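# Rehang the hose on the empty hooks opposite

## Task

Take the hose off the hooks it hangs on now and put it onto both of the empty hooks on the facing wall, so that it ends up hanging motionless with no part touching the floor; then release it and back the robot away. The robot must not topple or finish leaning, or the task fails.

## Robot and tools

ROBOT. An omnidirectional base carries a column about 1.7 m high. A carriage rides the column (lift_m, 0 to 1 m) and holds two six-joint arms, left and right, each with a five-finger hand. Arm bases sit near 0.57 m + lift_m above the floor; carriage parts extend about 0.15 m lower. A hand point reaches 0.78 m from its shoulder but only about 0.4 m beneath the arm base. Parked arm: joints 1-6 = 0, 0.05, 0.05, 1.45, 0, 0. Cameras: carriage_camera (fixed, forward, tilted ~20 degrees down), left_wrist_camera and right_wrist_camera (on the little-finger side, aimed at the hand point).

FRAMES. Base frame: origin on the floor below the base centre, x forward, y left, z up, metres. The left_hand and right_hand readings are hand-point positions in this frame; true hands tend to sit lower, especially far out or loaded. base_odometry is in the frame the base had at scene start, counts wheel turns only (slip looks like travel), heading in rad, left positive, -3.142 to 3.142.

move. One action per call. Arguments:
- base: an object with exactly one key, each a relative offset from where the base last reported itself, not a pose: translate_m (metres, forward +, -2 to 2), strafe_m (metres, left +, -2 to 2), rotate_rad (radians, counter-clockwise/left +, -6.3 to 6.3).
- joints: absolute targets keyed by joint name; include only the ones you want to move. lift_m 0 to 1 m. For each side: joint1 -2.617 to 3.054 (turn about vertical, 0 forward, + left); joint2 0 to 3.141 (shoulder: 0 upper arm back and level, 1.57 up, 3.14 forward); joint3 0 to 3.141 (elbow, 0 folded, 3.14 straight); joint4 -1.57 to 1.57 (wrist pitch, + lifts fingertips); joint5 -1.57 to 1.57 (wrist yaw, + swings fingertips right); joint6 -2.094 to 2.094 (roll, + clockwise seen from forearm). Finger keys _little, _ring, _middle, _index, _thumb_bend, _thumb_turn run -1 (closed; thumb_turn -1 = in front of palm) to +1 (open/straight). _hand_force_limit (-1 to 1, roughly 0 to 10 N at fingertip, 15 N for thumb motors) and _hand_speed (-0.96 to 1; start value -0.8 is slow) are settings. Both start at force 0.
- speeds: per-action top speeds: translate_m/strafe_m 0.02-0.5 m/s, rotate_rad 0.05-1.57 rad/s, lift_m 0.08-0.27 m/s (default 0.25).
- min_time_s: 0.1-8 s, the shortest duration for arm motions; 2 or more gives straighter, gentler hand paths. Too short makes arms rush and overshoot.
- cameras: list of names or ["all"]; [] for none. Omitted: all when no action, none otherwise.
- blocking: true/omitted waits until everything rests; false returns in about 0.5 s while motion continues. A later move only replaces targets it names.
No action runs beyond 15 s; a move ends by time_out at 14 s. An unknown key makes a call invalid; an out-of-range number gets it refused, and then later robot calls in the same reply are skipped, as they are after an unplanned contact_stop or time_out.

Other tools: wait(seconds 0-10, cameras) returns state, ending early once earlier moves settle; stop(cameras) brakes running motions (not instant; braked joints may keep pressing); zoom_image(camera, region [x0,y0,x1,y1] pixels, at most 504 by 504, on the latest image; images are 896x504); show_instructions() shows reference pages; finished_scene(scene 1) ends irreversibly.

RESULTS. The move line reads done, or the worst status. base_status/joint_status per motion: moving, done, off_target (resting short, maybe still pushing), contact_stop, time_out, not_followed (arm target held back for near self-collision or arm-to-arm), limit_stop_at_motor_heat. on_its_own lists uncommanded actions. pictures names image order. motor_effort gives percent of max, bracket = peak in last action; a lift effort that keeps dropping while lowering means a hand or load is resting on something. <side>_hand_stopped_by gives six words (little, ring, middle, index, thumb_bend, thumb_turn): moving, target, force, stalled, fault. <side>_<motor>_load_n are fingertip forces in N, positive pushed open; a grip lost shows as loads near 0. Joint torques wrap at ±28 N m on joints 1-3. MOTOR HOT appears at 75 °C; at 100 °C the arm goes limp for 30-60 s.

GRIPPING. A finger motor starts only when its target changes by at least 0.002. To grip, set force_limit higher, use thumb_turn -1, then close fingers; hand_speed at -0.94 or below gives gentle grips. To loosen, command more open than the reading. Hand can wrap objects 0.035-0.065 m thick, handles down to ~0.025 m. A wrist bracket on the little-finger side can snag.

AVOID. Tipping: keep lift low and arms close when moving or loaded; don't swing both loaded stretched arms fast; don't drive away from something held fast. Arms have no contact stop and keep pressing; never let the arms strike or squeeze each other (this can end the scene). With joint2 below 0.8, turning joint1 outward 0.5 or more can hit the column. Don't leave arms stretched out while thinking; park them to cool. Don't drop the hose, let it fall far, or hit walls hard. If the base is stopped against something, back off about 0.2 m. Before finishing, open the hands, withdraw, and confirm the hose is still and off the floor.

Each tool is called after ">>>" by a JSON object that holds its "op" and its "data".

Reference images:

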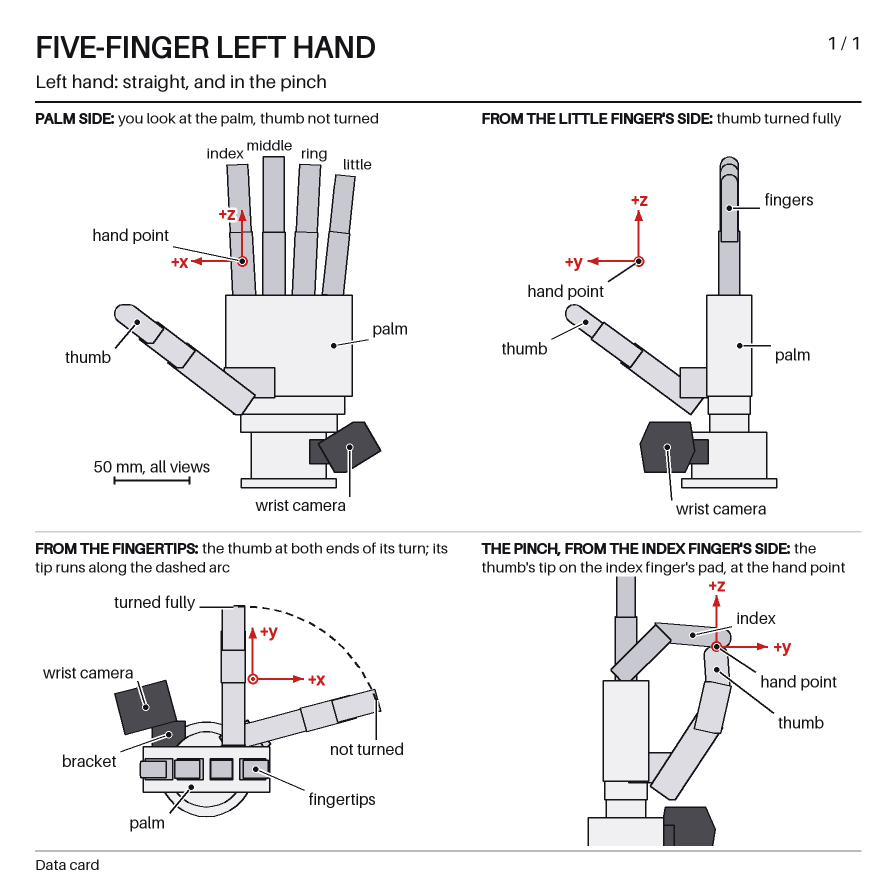

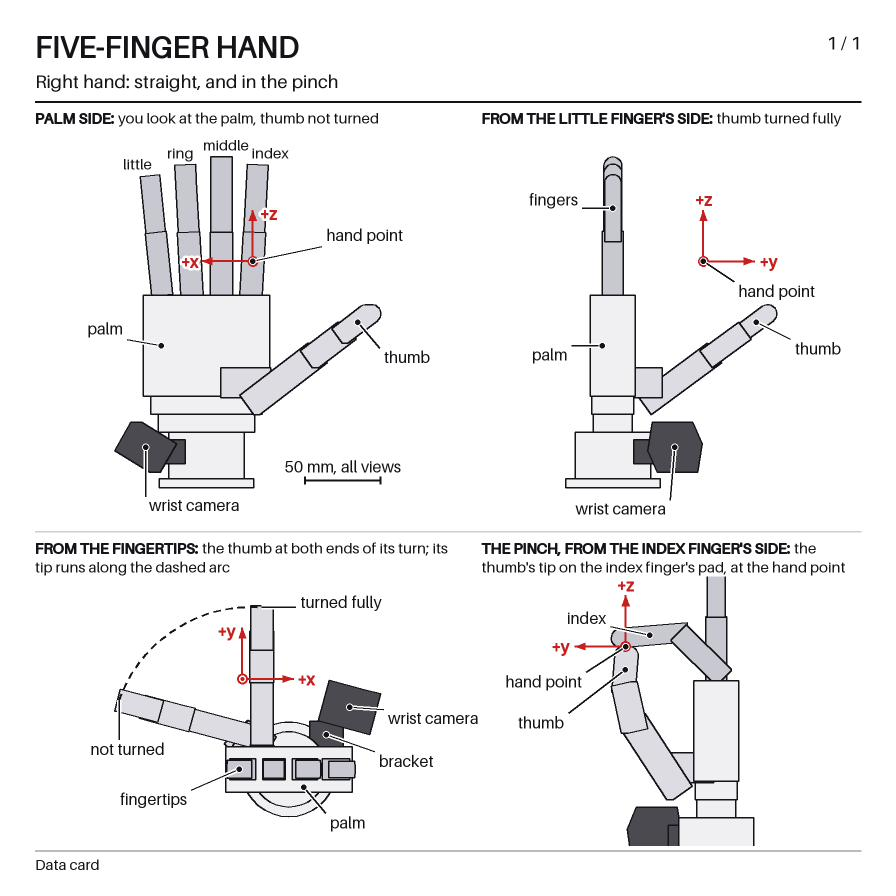

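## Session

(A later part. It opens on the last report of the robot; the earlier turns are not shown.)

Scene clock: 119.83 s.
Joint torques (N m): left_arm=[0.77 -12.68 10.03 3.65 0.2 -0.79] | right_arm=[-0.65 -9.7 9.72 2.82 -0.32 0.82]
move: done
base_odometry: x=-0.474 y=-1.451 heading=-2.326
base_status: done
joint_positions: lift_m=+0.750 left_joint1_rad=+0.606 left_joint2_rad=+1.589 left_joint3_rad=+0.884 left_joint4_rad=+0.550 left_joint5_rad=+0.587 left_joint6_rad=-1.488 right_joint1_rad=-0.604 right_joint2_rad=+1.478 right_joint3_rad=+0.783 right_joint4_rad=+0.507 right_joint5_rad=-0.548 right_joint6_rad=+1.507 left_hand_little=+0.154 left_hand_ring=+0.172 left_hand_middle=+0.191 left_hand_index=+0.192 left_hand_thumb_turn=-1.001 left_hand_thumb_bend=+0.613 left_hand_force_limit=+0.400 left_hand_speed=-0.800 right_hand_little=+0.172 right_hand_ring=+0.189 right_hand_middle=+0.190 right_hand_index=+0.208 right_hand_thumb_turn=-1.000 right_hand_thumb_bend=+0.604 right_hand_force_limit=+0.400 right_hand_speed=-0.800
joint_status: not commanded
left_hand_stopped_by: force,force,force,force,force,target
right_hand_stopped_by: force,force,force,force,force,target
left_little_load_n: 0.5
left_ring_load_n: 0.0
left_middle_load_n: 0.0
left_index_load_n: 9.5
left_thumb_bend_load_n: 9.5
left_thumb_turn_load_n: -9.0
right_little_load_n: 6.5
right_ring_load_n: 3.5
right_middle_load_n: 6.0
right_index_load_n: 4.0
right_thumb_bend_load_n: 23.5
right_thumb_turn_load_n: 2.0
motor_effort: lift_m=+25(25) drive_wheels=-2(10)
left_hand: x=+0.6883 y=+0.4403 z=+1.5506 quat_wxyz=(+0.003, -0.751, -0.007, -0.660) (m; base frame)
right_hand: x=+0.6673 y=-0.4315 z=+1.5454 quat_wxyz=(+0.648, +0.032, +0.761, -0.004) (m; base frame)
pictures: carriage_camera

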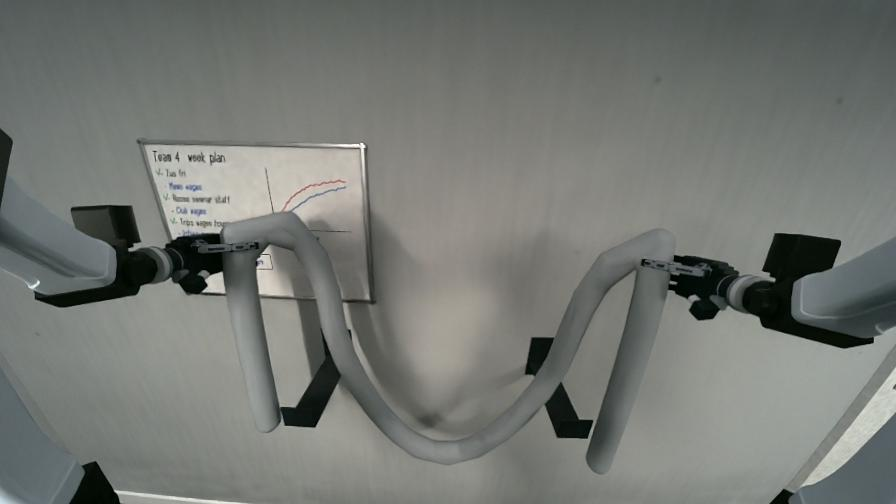

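>>> {"op": "move", "data": {"base": {"translate_m": 0.02}, "joints": {"left_joint1_rad": 0.73, "left_joint2_rad": 1.635, "left_joint3_rad": 1.01, "left_joint4_rad": 0.8, "left_joint5_rad": 0.70, "right_joint1_rad": -0.76, "right_joint2_rad": 1.60, "right_joint3_rad": 0.99, "right_joint4_rad": 0.79, "right_joint5_rad": -0.70}, "speeds": {"translate_m": 0.05}, "min_time_s": 2.5, "cameras": ["carriage_camera"]}}

>>> {"op": "move", "data": {"joints": {"lift_m": 0.6}, "speeds": {"lift_m": 0.1}, "cameras": ["all"]}}

>>> {"op": "zoom_image", "data": {"camera": "carriage_camera", "region": [520, 220, 740, 440]}}

>>> {"op": "zoom_image", "data": {"camera": "carriage_camera", "region": [160, 220, 380, 440]}}

Scene clock: 123.77 s.
Joint torques (N m): left_arm=[1.77 -10.33 15.36 3.61 0.08 -0.78] | right_arm=[-1.32 -7.82 14.05 2.77 -0.18 0.81]
move: off_target
base_odometry: x=-0.488 y=-1.466 heading=-2.327
base_status: done
joint_positions: lift_m=+0.750 left_joint1_rad=+0.715 left_joint2_rad=+1.658 left_joint3_rad=+0.927 left_joint4_rad=+0.666 left_joint5_rad=+0.694 left_joint6_rad=-1.488 right_joint1_rad=-0.747 right_joint2_rad=+1.618 right_joint3_rad=+0.908 right_joint4_rad=+0.653 right_joint5_rad=-0.699 right_joint6_rad=+1.507 left_hand_little=+0.154 left_hand_ring=+0.172 left_hand_middle=+0.191 left_hand_index=+0.192 left_hand_thumb_turn=-1.001 left_hand_thumb_bend=+0.613 left_hand_force_limit=+0.400 left_hand_speed=-0.800 right_hand_little=+0.172 right_hand_ring=+0.189 right_hand_middle=+0.190 right_hand_index=+0.208 right_hand_thumb_turn=-1.000 right_hand_thumb_bend=+0.604 right_hand_force_limit=+0.400 right_hand_speed=-0.800
joint_status: left_joint3_rad off_target (ended at +0.927, target +1.010); left_joint4_rad off_target (ended at +0.666, target +0.800); right_joint3_rad off_target (ended at +0.907, target +0.990); right_joint4_rad off_target (ended at +0.653, target +0.790); the others done
left_hand_stopped_by: force,force,force,force,force,target
right_hand_stopped_by: force,force,force,force,force,target
left_little_load_n: 0.0
left_ring_load_n: 0.0
left_middle_load_n: 0.0
left_index_load_n: 9.5
left_thumb_bend_load_n: 9.5
left_thumb_turn_load_n: -9.5
right_little_load_n: 5.5
right_ring_load_n: 3.0
right_middle_load_n: 6.0
right_index_load_n: 4.5
right_thumb_bend_load_n: 23.5
right_thumb_turn_load_n: 2.5
motor_effort: lift_m=+25(25) drive_wheels=-2(11)
left_hand: x=+0.6779 y=+0.4784 z=+1.5634 quat_wxyz=(+0.021, -0.724, +0.008, -0.689) (m; base frame)
right_hand: x=+0.6662 y=-0.4865 z=+1.5714 quat_wxyz=(+0.691, +0.007, +0.723, -0.025) (m; base frame)
pictures: carriage_camera

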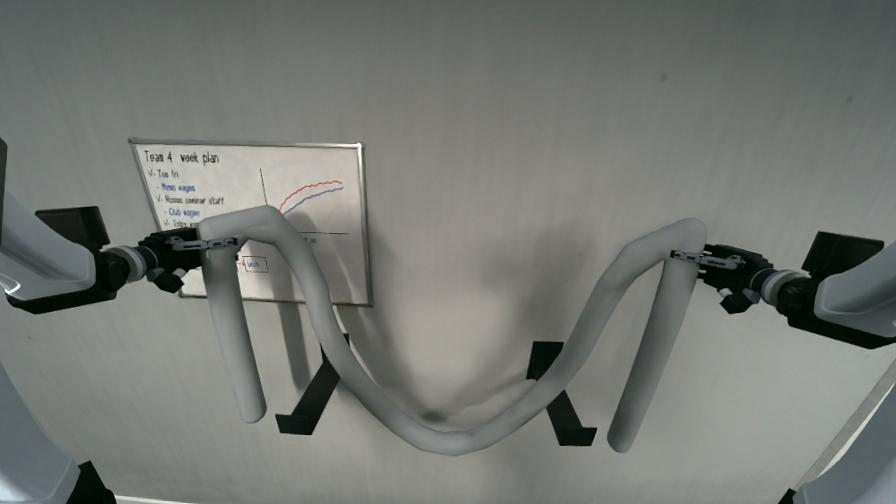

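Scene clock: 125.67 s.
Joint torques (N m): left_arm=[1.68 -11.03 14.39 3.47 0.02 -0.79] | right_arm=[-1.16 -8.24 13.26 2.64 0.06 0.76]
move: done
base_odometry: x=-0.488 y=-1.466 heading=-2.327
base_status: not commanded
joint_positions: lift_m=+0.600 left_joint1_rad=+0.716 left_joint2_rad=+1.666 left_joint3_rad=+0.937 left_joint4_rad=+0.677 left_joint5_rad=+0.699 left_joint6_rad=-1.488 right_joint1_rad=-0.748 right_joint2_rad=+1.623 right_joint3_rad=+0.917 right_joint4_rad=+0.664 right_joint5_rad=-0.717 right_joint6_rad=+1.514 left_hand_little=+0.154 left_hand_ring=+0.172 left_hand_middle=+0.191 left_hand_index=+0.192 left_hand_thumb_turn=-1.001 left_hand_thumb_bend=+0.613 left_hand_force_limit=+0.400 left_hand_speed=-0.800 right_hand_little=+0.172 right_hand_ring=+0.189 right_hand_middle=+0.190 right_hand_index=+0.208 right_hand_thumb_turn=-1.000 right_hand_thumb_bend=+0.604 right_hand_force_limit=+0.400 right_hand_speed=-0.800
joint_status: all done
left_hand_stopped_by: force,force,force,force,force,target
right_hand_stopped_by: force,force,force,force,force,target
left_little_load_n: 0.0
left_ring_load_n: 0.0
left_middle_load_n: 0.0
left_index_load_n: 9.5
left_thumb_bend_load_n: 9.5
left_thumb_turn_load_n: -9.0
right_little_load_n: 5.0
right_ring_load_n: 2.5
right_middle_load_n: 6.0
right_index_load_n: 4.5
right_thumb_bend_load_n: 23.5
right_thumb_turn_load_n: 3.5
motor_effort: lift_m=+26(27) drive_wheels=-2(2)
left_hand: x=+0.6789 y=+0.4794 z=+1.4160 quat_wxyz=(+0.023, -0.721, +0.011, -0.692) (m; base frame)
right_hand: x=+0.6661 y=-0.4848 z=+1.4257 quat_wxyz=(+0.696, +0.000, +0.718, -0.021) (m; base frame)
pictures: carriage_camera, left_wrist_camera, right_wrist_camera

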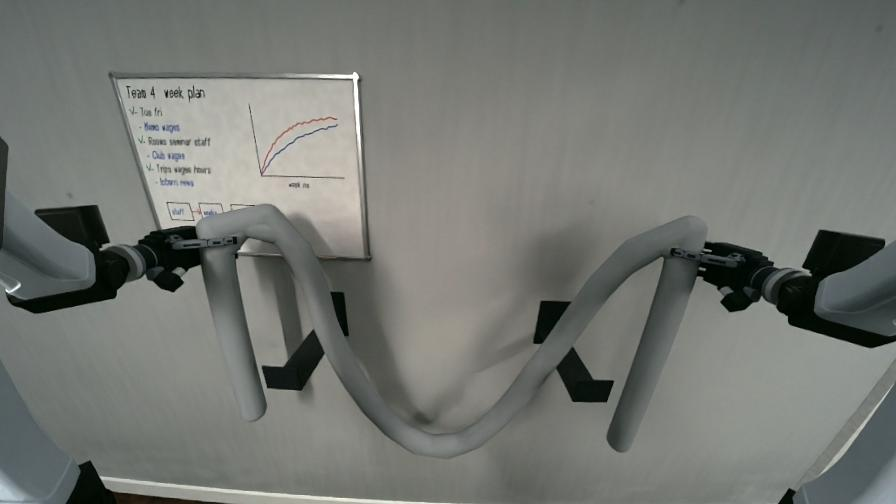

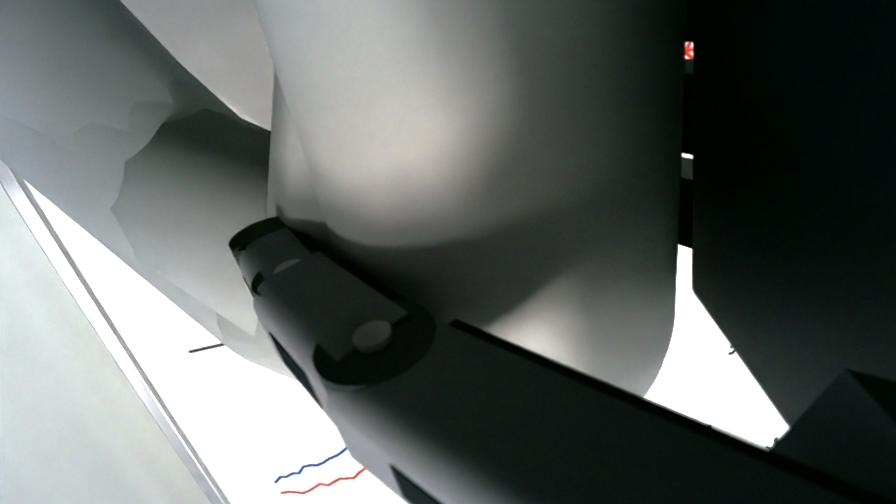

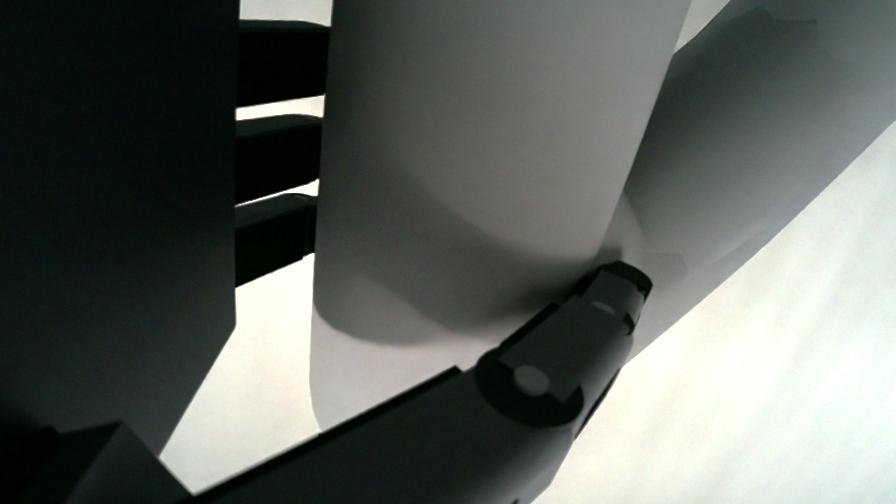

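Scaled by 2.291 from the camera's 896x504 image, which has a finer 1280x720 frame.

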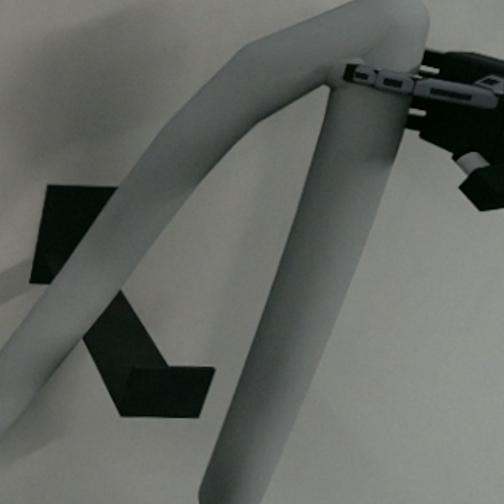

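Scaled by 2.291 from the camera's 896x504 image, which has a finer 1280x720 frame.

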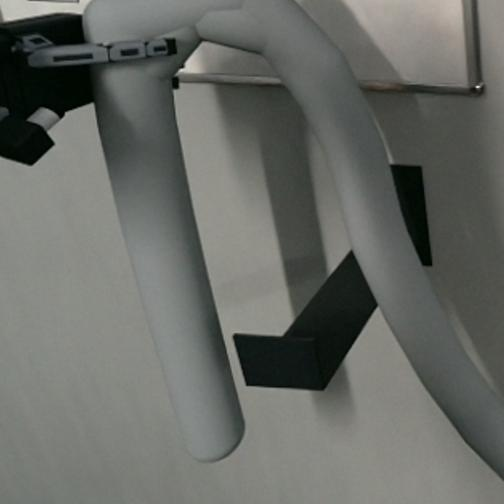

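>>> {"op": "move", "data": {"joints": {"lift_m": 0.47}, "speeds": {"lift_m": 0.08}, "cameras": ["carriage_camera"]}}

>>> {"op": "zoom_image", "data": {"camera": "carriage_camera", "region": [520, 180, 740, 360]}}

>>> {"op": "zoom_image", "data": {"camera": "carriage_camera", "region": [160, 180, 380, 360]}}

Scene clock: 127.90 s.
Joint torques (N m): left_arm=[1.74 -11.1 14.15 3.4 -0.14 -0.77] | right_arm=[-1.2 -8.14 12.9 2.49 0.15 0.69]
move: done
base_odometry: x=-0.488 y=-1.466 heading=-2.327
base_status: not commanded
joint_positions: lift_m=+0.470 left_joint1_rad=+0.716 left_joint2_rad=+1.666 left_joint3_rad=+0.939 left_joint4_rad=+0.684 left_joint5_rad=+0.714 left_joint6_rad=-1.491 right_joint1_rad=-0.748 right_joint2_rad=+1.623 right_joint3_rad=+0.920 right_joint4_rad=+0.680 right_joint5_rad=-0.730 right_joint6_rad=+1.519 left_hand_little=+0.154 left_hand_ring=+0.172 left_hand_middle=+0.191 left_hand_index=+0.192 left_hand_thumb_turn=-1.001 left_hand_thumb_bend=+0.613 left_hand_force_limit=+0.400 left_hand_speed=-0.800 right_hand_little=+0.172 right_hand_ring=+0.189 right_hand_middle=+0.190 right_hand_index=+0.208 right_hand_thumb_turn=-1.000 right_hand_thumb_bend=+0.604 right_hand_force_limit=+0.400 right_hand_speed=-0.800
joint_status: all done
left_hand_stopped_by: force,force,force,force,force,target
right_hand_stopped_by: force,force,force,force,force,target
left_little_load_n: 0.0
left_ring_load_n: 0.0
left_middle_load_n: 0.0
left_index_load_n: 9.5
left_thumb_bend_load_n: 9.5
left_thumb_turn_load_n: -8.5
right_little_load_n: 5.5
right_ring_load_n: 2.5
right_middle_load_n: 5.5
right_index_load_n: 3.5
right_thumb_bend_load_n: 23.5
right_thumb_turn_load_n: 3.0
motor_effort: lift_m=+26(26) drive_wheels=-2(2)
left_hand: x=+0.6782 y=+0.4767 z=+1.2885 quat_wxyz=(+0.019, -0.718, +0.018, -0.695) (m; base frame)
right_hand: x=+0.6653 y=-0.4823 z=+1.3004 quat_wxyz=(+0.701, -0.007, +0.713, -0.019) (m; base frame)
pictures: carriage_camera

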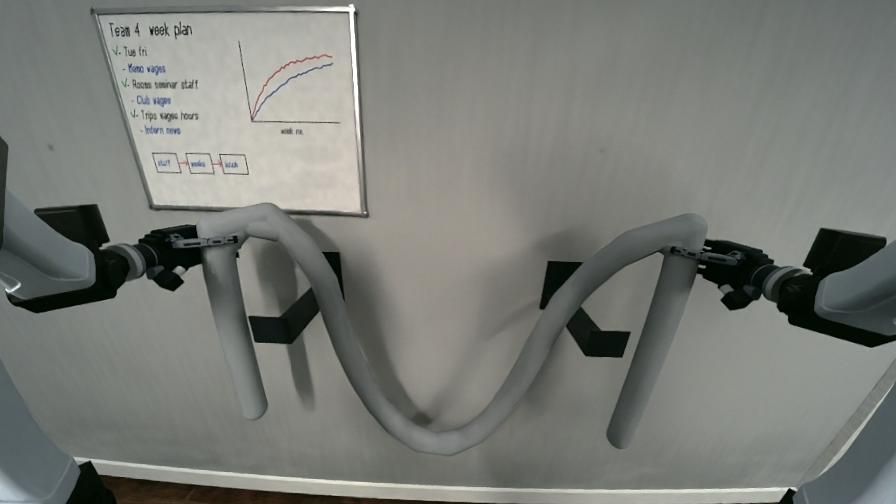

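Scaled by 2.291 from the camera's 896x504 image, which has a finer 1280x720 frame.

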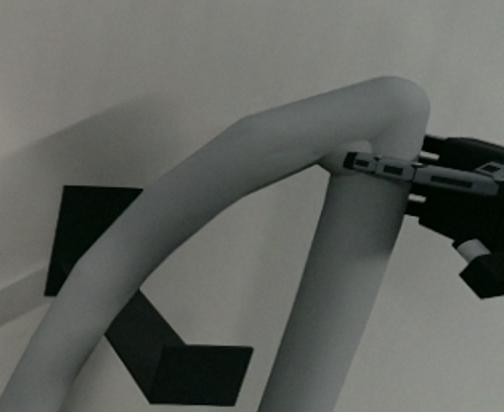

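Scaled by 2.291 from the camera's 896x504 image, which has a finer 1280x720 frame.

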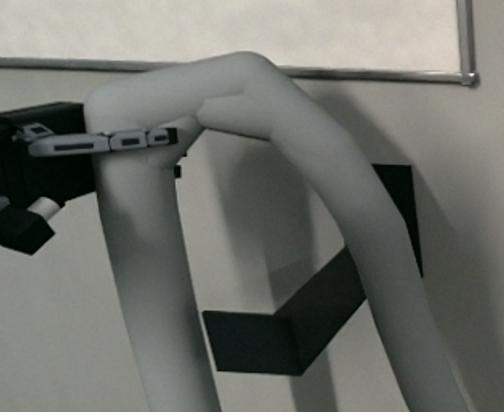

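>>> {"op": "move", "data": {"joints": {"lift_m": 0.38}, "speeds": {"lift_m": 0.08}, "cameras": ["carriage_camera"]}}

>>> {"op": "zoom_image", "data": {"camera": "carriage_camera", "region": [520, 140, 740, 320]}}

>>> {"op": "zoom_image", "data": {"camera": "carriage_camera", "region": [160, 140, 380, 320]}}

Scene clock: 129.57 s.
Joint torques (N m): left_arm=[1.63 -11.11 13.96 3.17 -0.29 -0.66] | right_arm=[-1.18 -8.24 12.63 2.28 0.2 0.64]
move: done
base_odometry: x=-0.488 y=-1.466 heading=-2.327
base_status: not commanded
joint_positions: lift_m=+0.380 left_joint1_rad=+0.716 left_joint2_rad=+1.666 left_joint3_rad=+0.942 left_joint4_rad=+0.701 left_joint5_rad=+0.725 left_joint6_rad=-1.502 right_joint1_rad=-0.748 right_joint2_rad=+1.623 right_joint3_rad=+0.924 right_joint4_rad=+0.701 right_joint5_rad=-0.733 right_joint6_rad=+1.524 left_hand_little=+0.154 left_hand_ring=+0.172 left_hand_middle=+0.191 left_hand_index=+0.192 left_hand_thumb_turn=-1.001 left_hand_thumb_bend=+0.613 left_hand_force_limit=+0.400 left_hand_speed=-0.800 right_hand_little=+0.172 right_hand_ring=+0.189 right_hand_middle=+0.190 right_hand_index=+0.208 right_hand_thumb_turn=-1.000 right_hand_thumb_bend=+0.604 right_hand_force_limit=+0.400 right_hand_speed=-0.800
joint_status: all done
left_hand_stopped_by: force,force,force,force,force,target
right_hand_stopped_by: force,force,force,force,force,target
left_little_load_n: 0.0
left_ring_load_n: 0.0
left_middle_load_n: 0.0
left_index_load_n: 9.5
left_thumb_bend_load_n: 9.0
left_thumb_turn_load_n: -8.0
right_little_load_n: 5.5
right_ring_load_n: 2.5
right_middle_load_n: 6.0
right_index_load_n: 4.0
right_thumb_bend_load_n: 23.0
right_thumb_turn_load_n: 3.0
motor_effort: lift_m=+25(26) drive_wheels=-2(2)
left_hand: x=+0.6774 y=+0.4747 z=+1.2034 quat_wxyz=(+0.016, -0.713, +0.022, -0.701) (m; base frame)
right_hand: x=+0.6650 y=-0.4818 z=+1.2160 quat_wxyz=(+0.707, -0.012, +0.706, -0.023) (m; base frame)
pictures: carriage_camera

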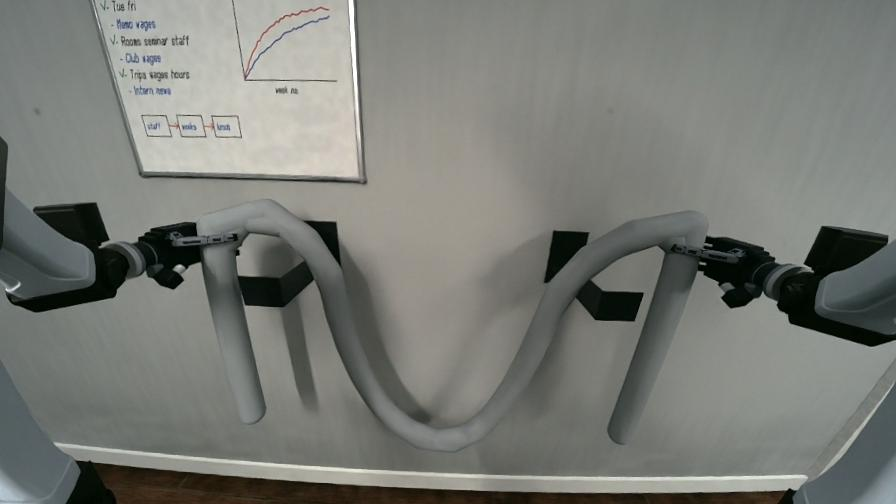

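Scaled by 2.291 from the camera's 896x504 image, which has a finer 1280x720 frame.

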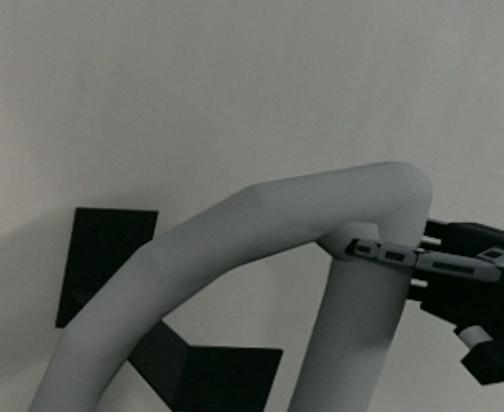

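Scaled by 2.291 from the camera's 896x504 image, which has a finer 1280x720 frame.

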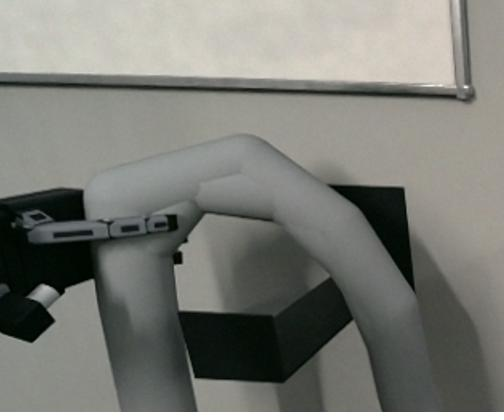

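>>> {"op": "move", "data": {"joints": {"lift_m": 0.3}, "speeds": {"lift_m": 0.08}, "cameras": ["all"]}}

>>> {"op": "zoom_image", "data": {"camera": "carriage_camera", "region": [520, 120, 740, 300]}}

>>> {"op": "zoom_image", "data": {"camera": "carriage_camera", "region": [160, 120, 380, 300]}}

Scene clock: 131.13 s.
Joint torques (N m): left_arm=[1.65 -11.06 13.11 2.8 -0.45 -0.47] | right_arm=[-1.2 -8.23 12 2.12 0.3 0.54]
move: done
base_odometry: x=-0.488 y=-1.466 heading=-2.327
base_status: not commanded
joint_positions: lift_m=+0.300 left_joint1_rad=+0.716 left_joint2_rad=+1.666 left_joint3_rad=+0.950 left_joint4_rad=+0.731 left_joint5_rad=+0.738 left_joint6_rad=-1.520 right_joint1_rad=-0.748 right_joint2_rad=+1.623 right_joint3_rad=+0.931 right_joint4_rad=+0.720 right_joint5_rad=-0.739 right_joint6_rad=+1.533 left_hand_little=+0.154 left_hand_ring=+0.172 left_hand_middle=+0.191 left_hand_index=+0.192 left_hand_thumb_turn=-1.001 left_hand_thumb_bend=+0.613 left_hand_force_limit=+0.400 left_hand_speed=-0.800 right_hand_little=+0.172 right_hand_ring=+0.189 right_hand_middle=+0.190 right_hand_index=+0.208 right_hand_thumb_turn=-1.000 right_hand_thumb_bend=+0.604 right_hand_force_limit=+0.400 right_hand_speed=-0.800
joint_status: all done
left_hand_stopped_by: force,force,force,force,force,target
right_hand_stopped_by: force,force,force,force,force,target
left_little_load_n: 0.0
left_ring_load_n: 0.0
left_middle_load_n: 0.0
left_index_load_n: 8.5
left_thumb_bend_load_n: 10.0
left_thumb_turn_load_n: -6.5
right_little_load_n: 5.0
right_ring_load_n: 2.5
right_middle_load_n: 5.5
right_index_load_n: 4.0
right_thumb_bend_load_n: 23.0
right_thumb_turn_load_n: 4.0
motor_effort: lift_m=+25(26) drive_wheels=-2(2)
left_hand: x=+0.6765 y=+0.4727 z=+1.1330 quat_wxyz=(+0.014, -0.703, +0.029, -0.711) (m; base frame)
right_hand: x=+0.6645 y=-0.4807 z=+1.1425 quat_wxyz=(+0.714, -0.017, +0.700, -0.023) (m; base frame)
pictures: carriage_camera, left_wrist_camera, right_wrist_camera

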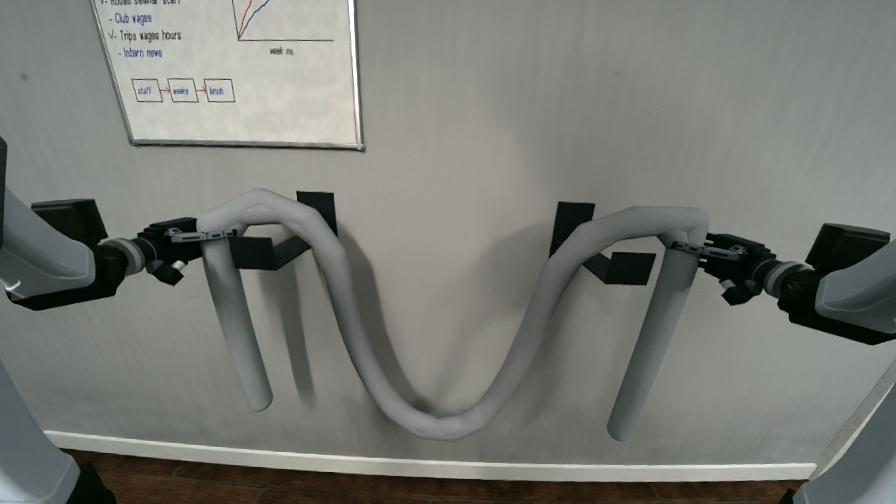

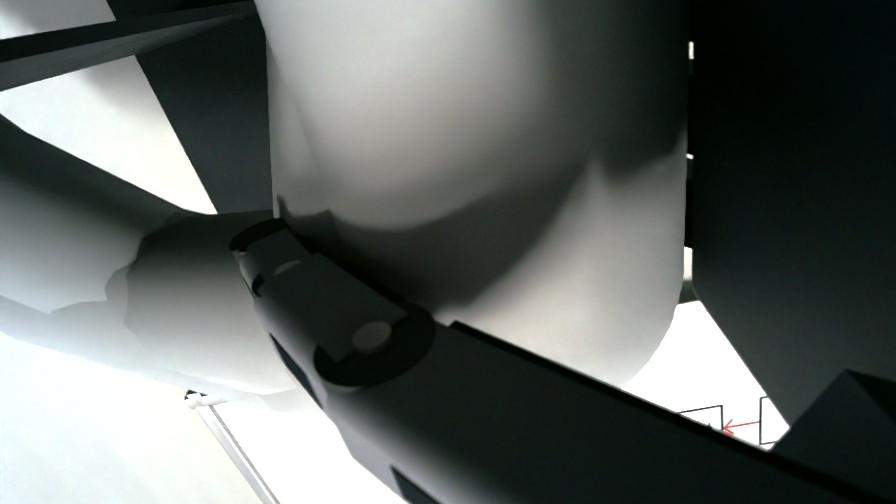

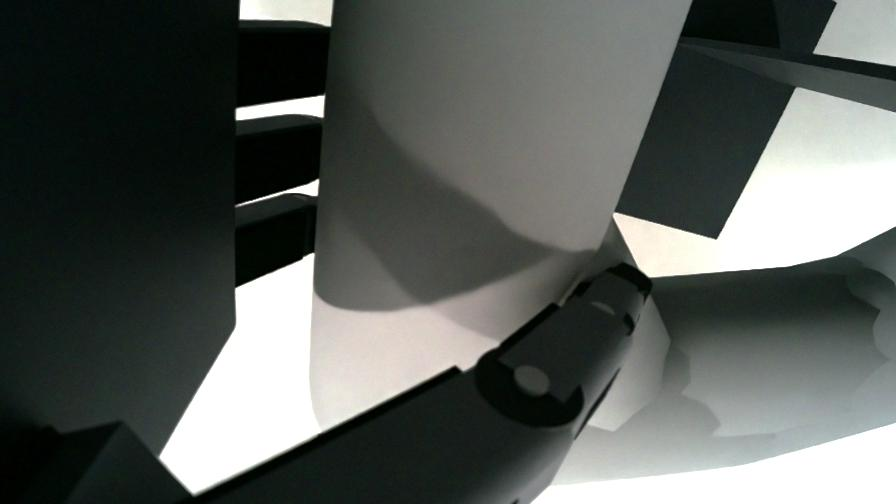

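Scaled by 2.291 from the camera's 896x504 image, which has a finer 1280x720 frame.

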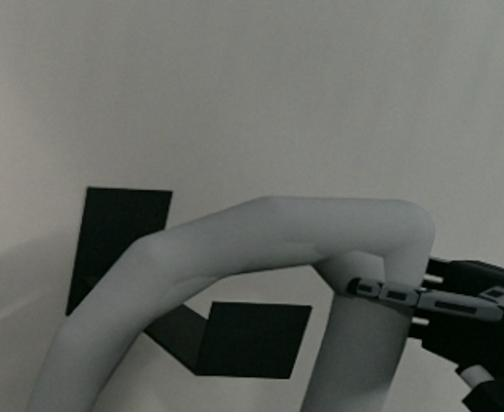

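Scaled by 2.291 from the camera's 896x504 image, which has a finer 1280x720 frame.

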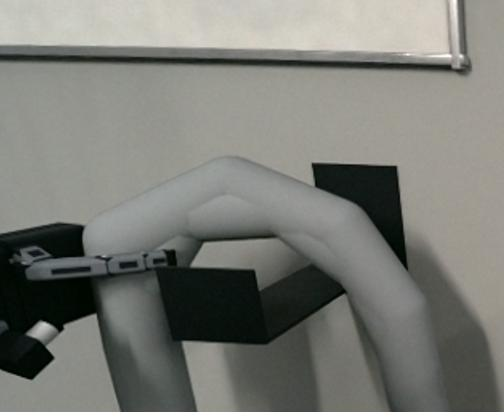

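>>> {"op": "move", "data": {"joints": {"lift_m": 0.23}, "speeds": {"lift_m": 0.08}, "cameras": ["carriage_camera"]}}

>>> {"op": "zoom_image", "data": {"camera": "carriage_camera", "region": [520, 100, 740, 280]}}

>>> {"op": "zoom_image", "data": {"camera": "carriage_camera", "region": [160, 100, 380, 280]}}

Scene clock: 132.90 s.
Joint torques (N m): left_arm=[1.66 -11.11 12.03 2.45 -0.48 -0.34] | right_arm=[-1.24 -8.18 11.45 1.92 0.38 0.43]
move: done
base_odometry: x=-0.488 y=-1.466 heading=-2.327
base_status: not commanded
joint_positions: lift_m=+0.230 left_joint1_rad=+0.716 left_joint2_rad=+1.666 left_joint3_rad=+0.961 left_joint4_rad=+0.760 left_joint5_rad=+0.738 left_joint6_rad=-1.534 right_joint1_rad=-0.748 right_joint2_rad=+1.623 right_joint3_rad=+0.937 right_joint4_rad=+0.741 right_joint5_rad=-0.747 right_joint6_rad=+1.544 left_hand_little=+0.154 left_hand_ring=+0.172 left_hand_middle=+0.191 left_hand_index=+0.192 left_hand_thumb_turn=-1.000 left_hand_thumb_bend=+0.613 left_hand_force_limit=+0.400 left_hand_speed=-0.800 right_hand_little=+0.172 right_hand_ring=+0.189 right_hand_middle=+0.190 right_hand_index=+0.208 right_hand_thumb_turn=-1.000 right_hand_thumb_bend=+0.604 right_hand_force_limit=+0.400 right_hand_speed=-0.800
joint_status: all done
left_hand_stopped_by: force,force,force,force,force,target
right_hand_stopped_by: force,force,force,force,force,target
left_little_load_n: 0.0
left_ring_load_n: 0.0
left_middle_load_n: 0.0
left_index_load_n: 7.0
left_thumb_bend_load_n: 9.5
left_thumb_turn_load_n: -4.5
right_little_load_n: 4.5
right_ring_load_n: 2.0
right_middle_load_n: 5.5
right_index_load_n: 4.0
right_thumb_bend_load_n: 23.0
right_thumb_turn_load_n: 4.5
motor_effort: lift_m=+25(25) drive_wheels=-2(2)
left_hand: x=+0.6764 y=+0.4729 z=+1.0737 quat_wxyz=(+0.019, -0.692, +0.034, -0.721) (m; base frame)
right_hand: x=+0.6638 y=-0.4792 z=+1.0796 quat_wxyz=(+0.721, -0.022, +0.692, -0.023) (m; base frame)
pictures: carriage_camera

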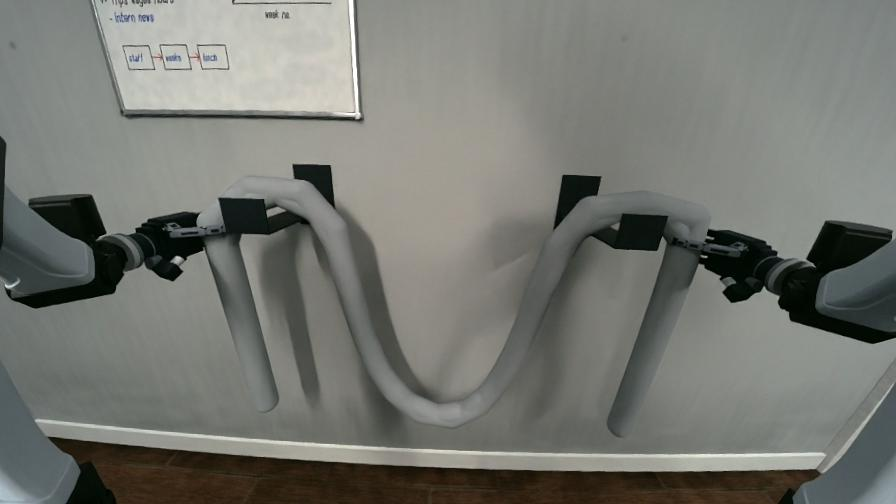

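Scaled by 2.291 from the camera's 896x504 image, which has a finer 1280x720 frame.

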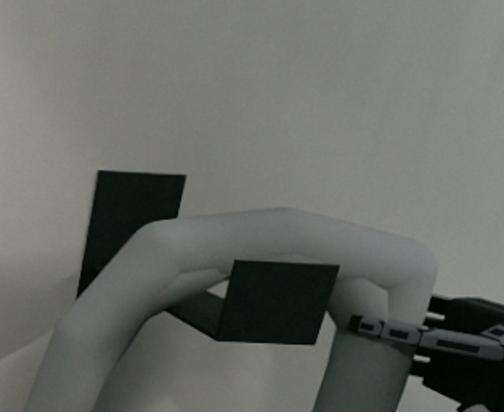

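Scaled by 2.291 from the camera's 896x504 image, which has a finer 1280x720 frame.

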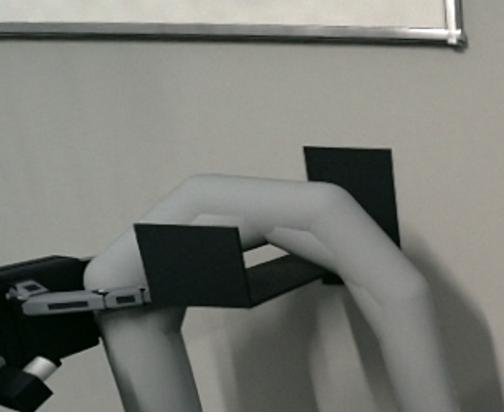

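>>> {"op": "move", "data": {"joints": {"lift_m": 0.165}, "speeds": {"lift_m": 0.08}, "cameras": ["carriage_camera"]}}

>>> {"op": "zoom_image", "data": {"camera": "carriage_camera", "region": [520, 80, 740, 260]}}

>>> {"op": "zoom_image", "data": {"camera": "carriage_camera", "region": [160, 80, 380, 260]}}

Scene clock: 134.40 s.
Joint torques (N m): left_arm=[1.72 -10.18 10.3 2.02 -0.52 -0.07] | right_arm=[-1.25 -8.35 10.66 1.7 0.45 0.32]
move: done
base_odometry: x=-0.488 y=-1.466 heading=-2.327
base_status: not commanded
joint_positions: lift_m=+0.165 left_joint1_rad=+0.715 left_joint2_rad=+1.657 left_joint3_rad=+0.980 left_joint4_rad=+0.796 left_joint5_rad=+0.739 left_joint6_rad=-1.563 right_joint1_rad=-0.747 right_joint2_rad=+1.623 right_joint3_rad=+0.947 right_joint4_rad=+0.761 right_joint5_rad=-0.753 right_joint6_rad=+1.555 left_hand_little=+0.154 left_hand_ring=+0.172 left_hand_middle=+0.191 left_hand_index=+0.192 left_hand_thumb_turn=-1.000 left_hand_thumb_bend=+0.613 left_hand_force_limit=+0.400 left_hand_speed=-0.800 right_hand_little=+0.172 right_hand_ring=+0.189 right_hand_middle=+0.190 right_hand_index=+0.208 right_hand_thumb_turn=-1.000 right_hand_thumb_bend=+0.604 right_hand_force_limit=+0.400 right_hand_speed=-0.800
joint_status: all done
left_hand_stopped_by: force,force,force,force,force,target
right_hand_stopped_by: force,force,force,force,force,target
left_little_load_n: 0.0
left_ring_load_n: 0.0
left_middle_load_n: 0.0
left_index_load_n: 6.5
left_thumb_bend_load_n: 9.5
left_thumb_turn_load_n: 0.0
right_little_load_n: 4.0
right_ring_load_n: 1.5
right_middle_load_n: 6.0
right_index_load_n: 4.5
right_thumb_bend_load_n: 22.5
right_thumb_turn_load_n: 5.5
motor_effort: lift_m=+24(24) drive_wheels=-2(2)
left_hand: x=+0.6748 y=+0.4716 z=+1.0285 quat_wxyz=(+0.023, -0.674, +0.039, -0.737) (m; base frame)
right_hand: x=+0.6633 y=-0.4781 z=+1.0227 quat_wxyz=(+0.728, -0.028, +0.684, -0.024) (m; base frame)
pictures: carriage_camera

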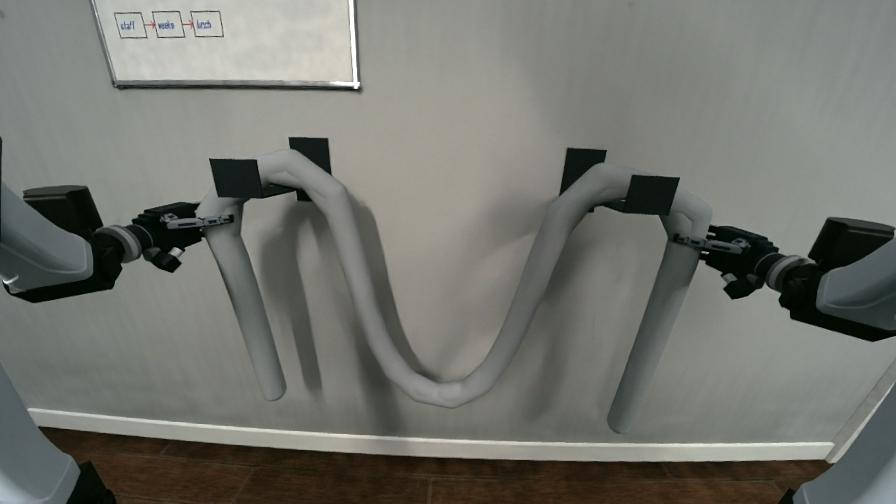

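Scaled by 2.291 from the camera's 896x504 image, which has a finer 1280x720 frame.

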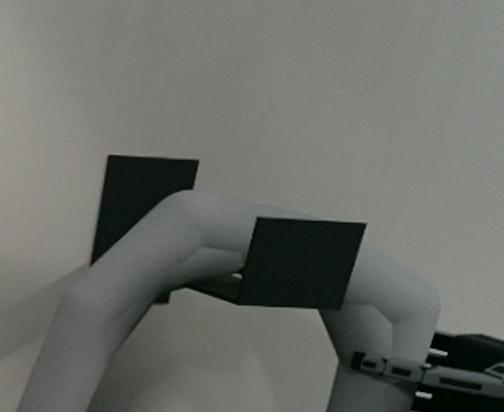

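Scaled by 2.291 from the camera's 896x504 image, which has a finer 1280x720 frame.

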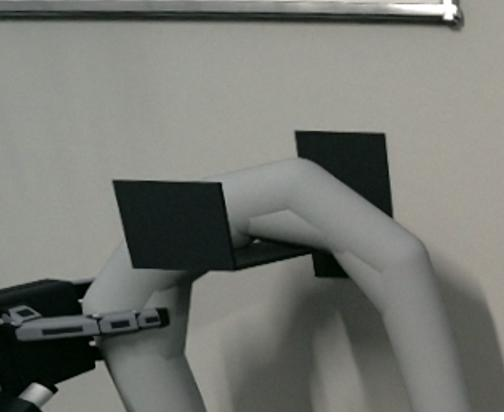

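>>> {"op": "move", "data": {"joints": {"lift_m": 0.145, "left_joint1_rad": 0.705, "left_joint2_rad": 1.61, "left_joint3_rad": 0.97, "left_joint4_rad": 0.66, "left_joint5_rad": 0.69, "right_joint1_rad": -0.63, "right_joint2_rad": 1.48, "right_joint3_rad": 0.86, "right_joint4_rad": 0.68, "right_joint5_rad": -0.62}, "min_time_s": 2.5, "speeds": {"lift_m": 0.08}, "cameras": ["all"]}}

>>> {"op": "zoom_image", "data": {"camera": "carriage_camera", "region": [520, 80, 740, 260]}}

>>> {"op": "zoom_image", "data": {"camera": "carriage_camera", "region": [160, 80, 380, 260]}}

Scene clock: 137.73 s.
Joint torques (N m): left_arm=[1.25 -8.38 5.15 1.19 -0.37 0.18] | right_arm=[1.57 -8.43 6.05 1.61 -0.31 0]
move: off_target
base_odometry: x=-0.488 y=-1.466 heading=-2.327
base_status: not commanded
joint_positions: lift_m=+0.145 left_joint1_rad=+0.696 left_joint2_rad=+1.614 left_joint3_rad=+0.997 left_joint4_rad=+0.726 left_joint5_rad=+0.715 left_joint6_rad=-1.589 right_joint1_rad=-0.649 right_joint2_rad=+1.513 right_joint3_rad=+0.871 right_joint4_rad=+0.673 right_joint5_rad=-0.603 right_joint6_rad=+1.585 left_hand_little=+0.154 left_hand_ring=+0.172 left_hand_middle=+0.191 left_hand_index=+0.192 left_hand_thumb_turn=-1.000 left_hand_thumb_bend=+0.613 left_hand_force_limit=+0.400 left_hand_speed=-0.800 right_hand_little=+0.172 right_hand_ring=+0.189 right_hand_middle=+0.190 right_hand_index=+0.208 right_hand_thumb_turn=-1.000 right_hand_thumb_bend=+0.604 right_hand_force_limit=+0.400 right_hand_speed=-0.800
joint_status: left_joint4_rad off_target (ended at +0.727, target +0.660); the others done
left_hand_stopped_by: force,force,force,force,force,target
right_hand_stopped_by: force,force,force,force,force,target
left_little_load_n: 0.0
left_ring_load_n: 0.0
left_middle_load_n: 0.0
left_index_load_n: 7.0
left_thumb_bend_load_n: 9.5
left_thumb_turn_load_n: 3.0
right_little_load_n: 4.0
right_ring_load_n: 2.0
right_middle_load_n: 6.5
right_index_load_n: 6.0
right_thumb_bend_load_n: 21.5
right_thumb_turn_load_n: 7.0
motor_effort: lift_m=+23(24) drive_wheels=-2(2)
left_hand: x=+0.6756 y=+0.4649 z=+1.0231 quat_wxyz=(+0.012, -0.677, +0.026, -0.736) (m; base frame)
right_hand: x=+0.6687 y=-0.4498 z=+1.0037 quat_wxyz=(+0.716, +0.015, +0.698, -0.018) (m; base frame)
pictures: carriage_camera, left_wrist_camera, right_wrist_camera

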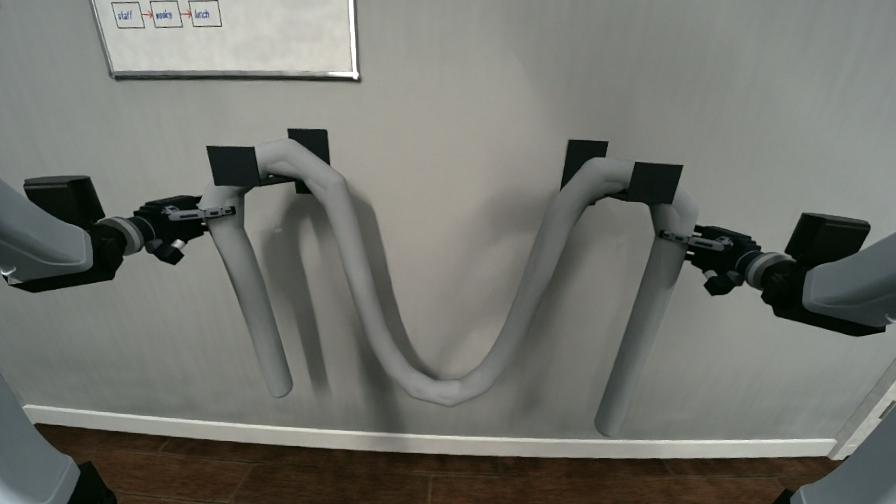

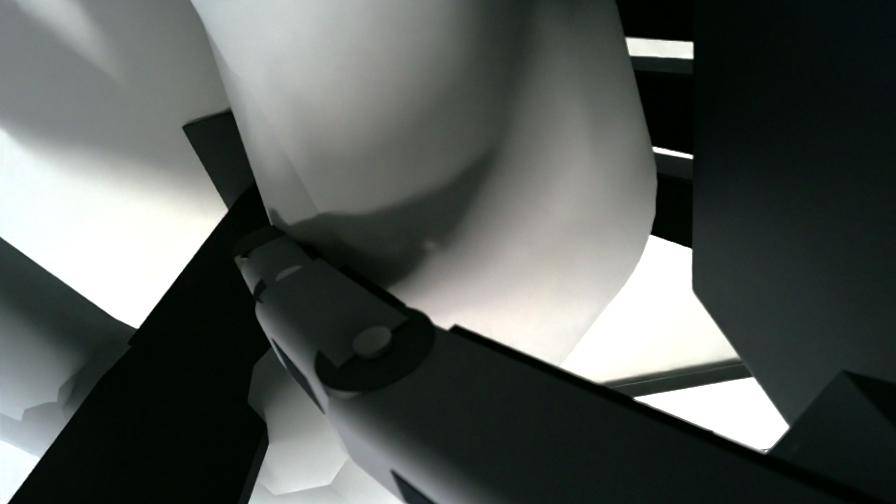

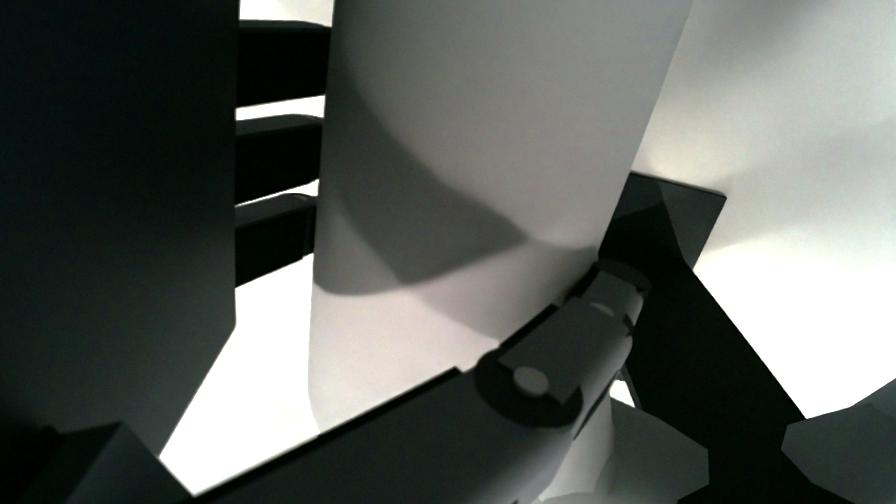

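Scaled by 2.291 from the camera's 896x504 image, which has a finer 1280x720 frame.

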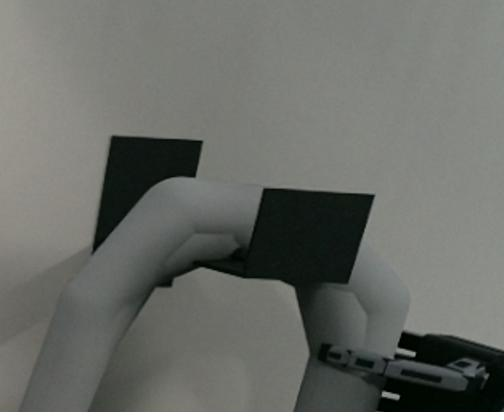

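Scaled by 2.291 from the camera's 896x504 image, which has a finer 1280x720 frame.

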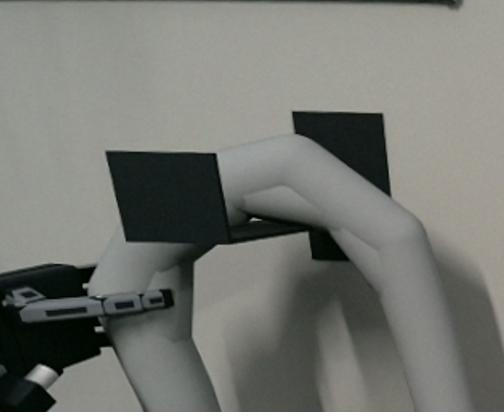

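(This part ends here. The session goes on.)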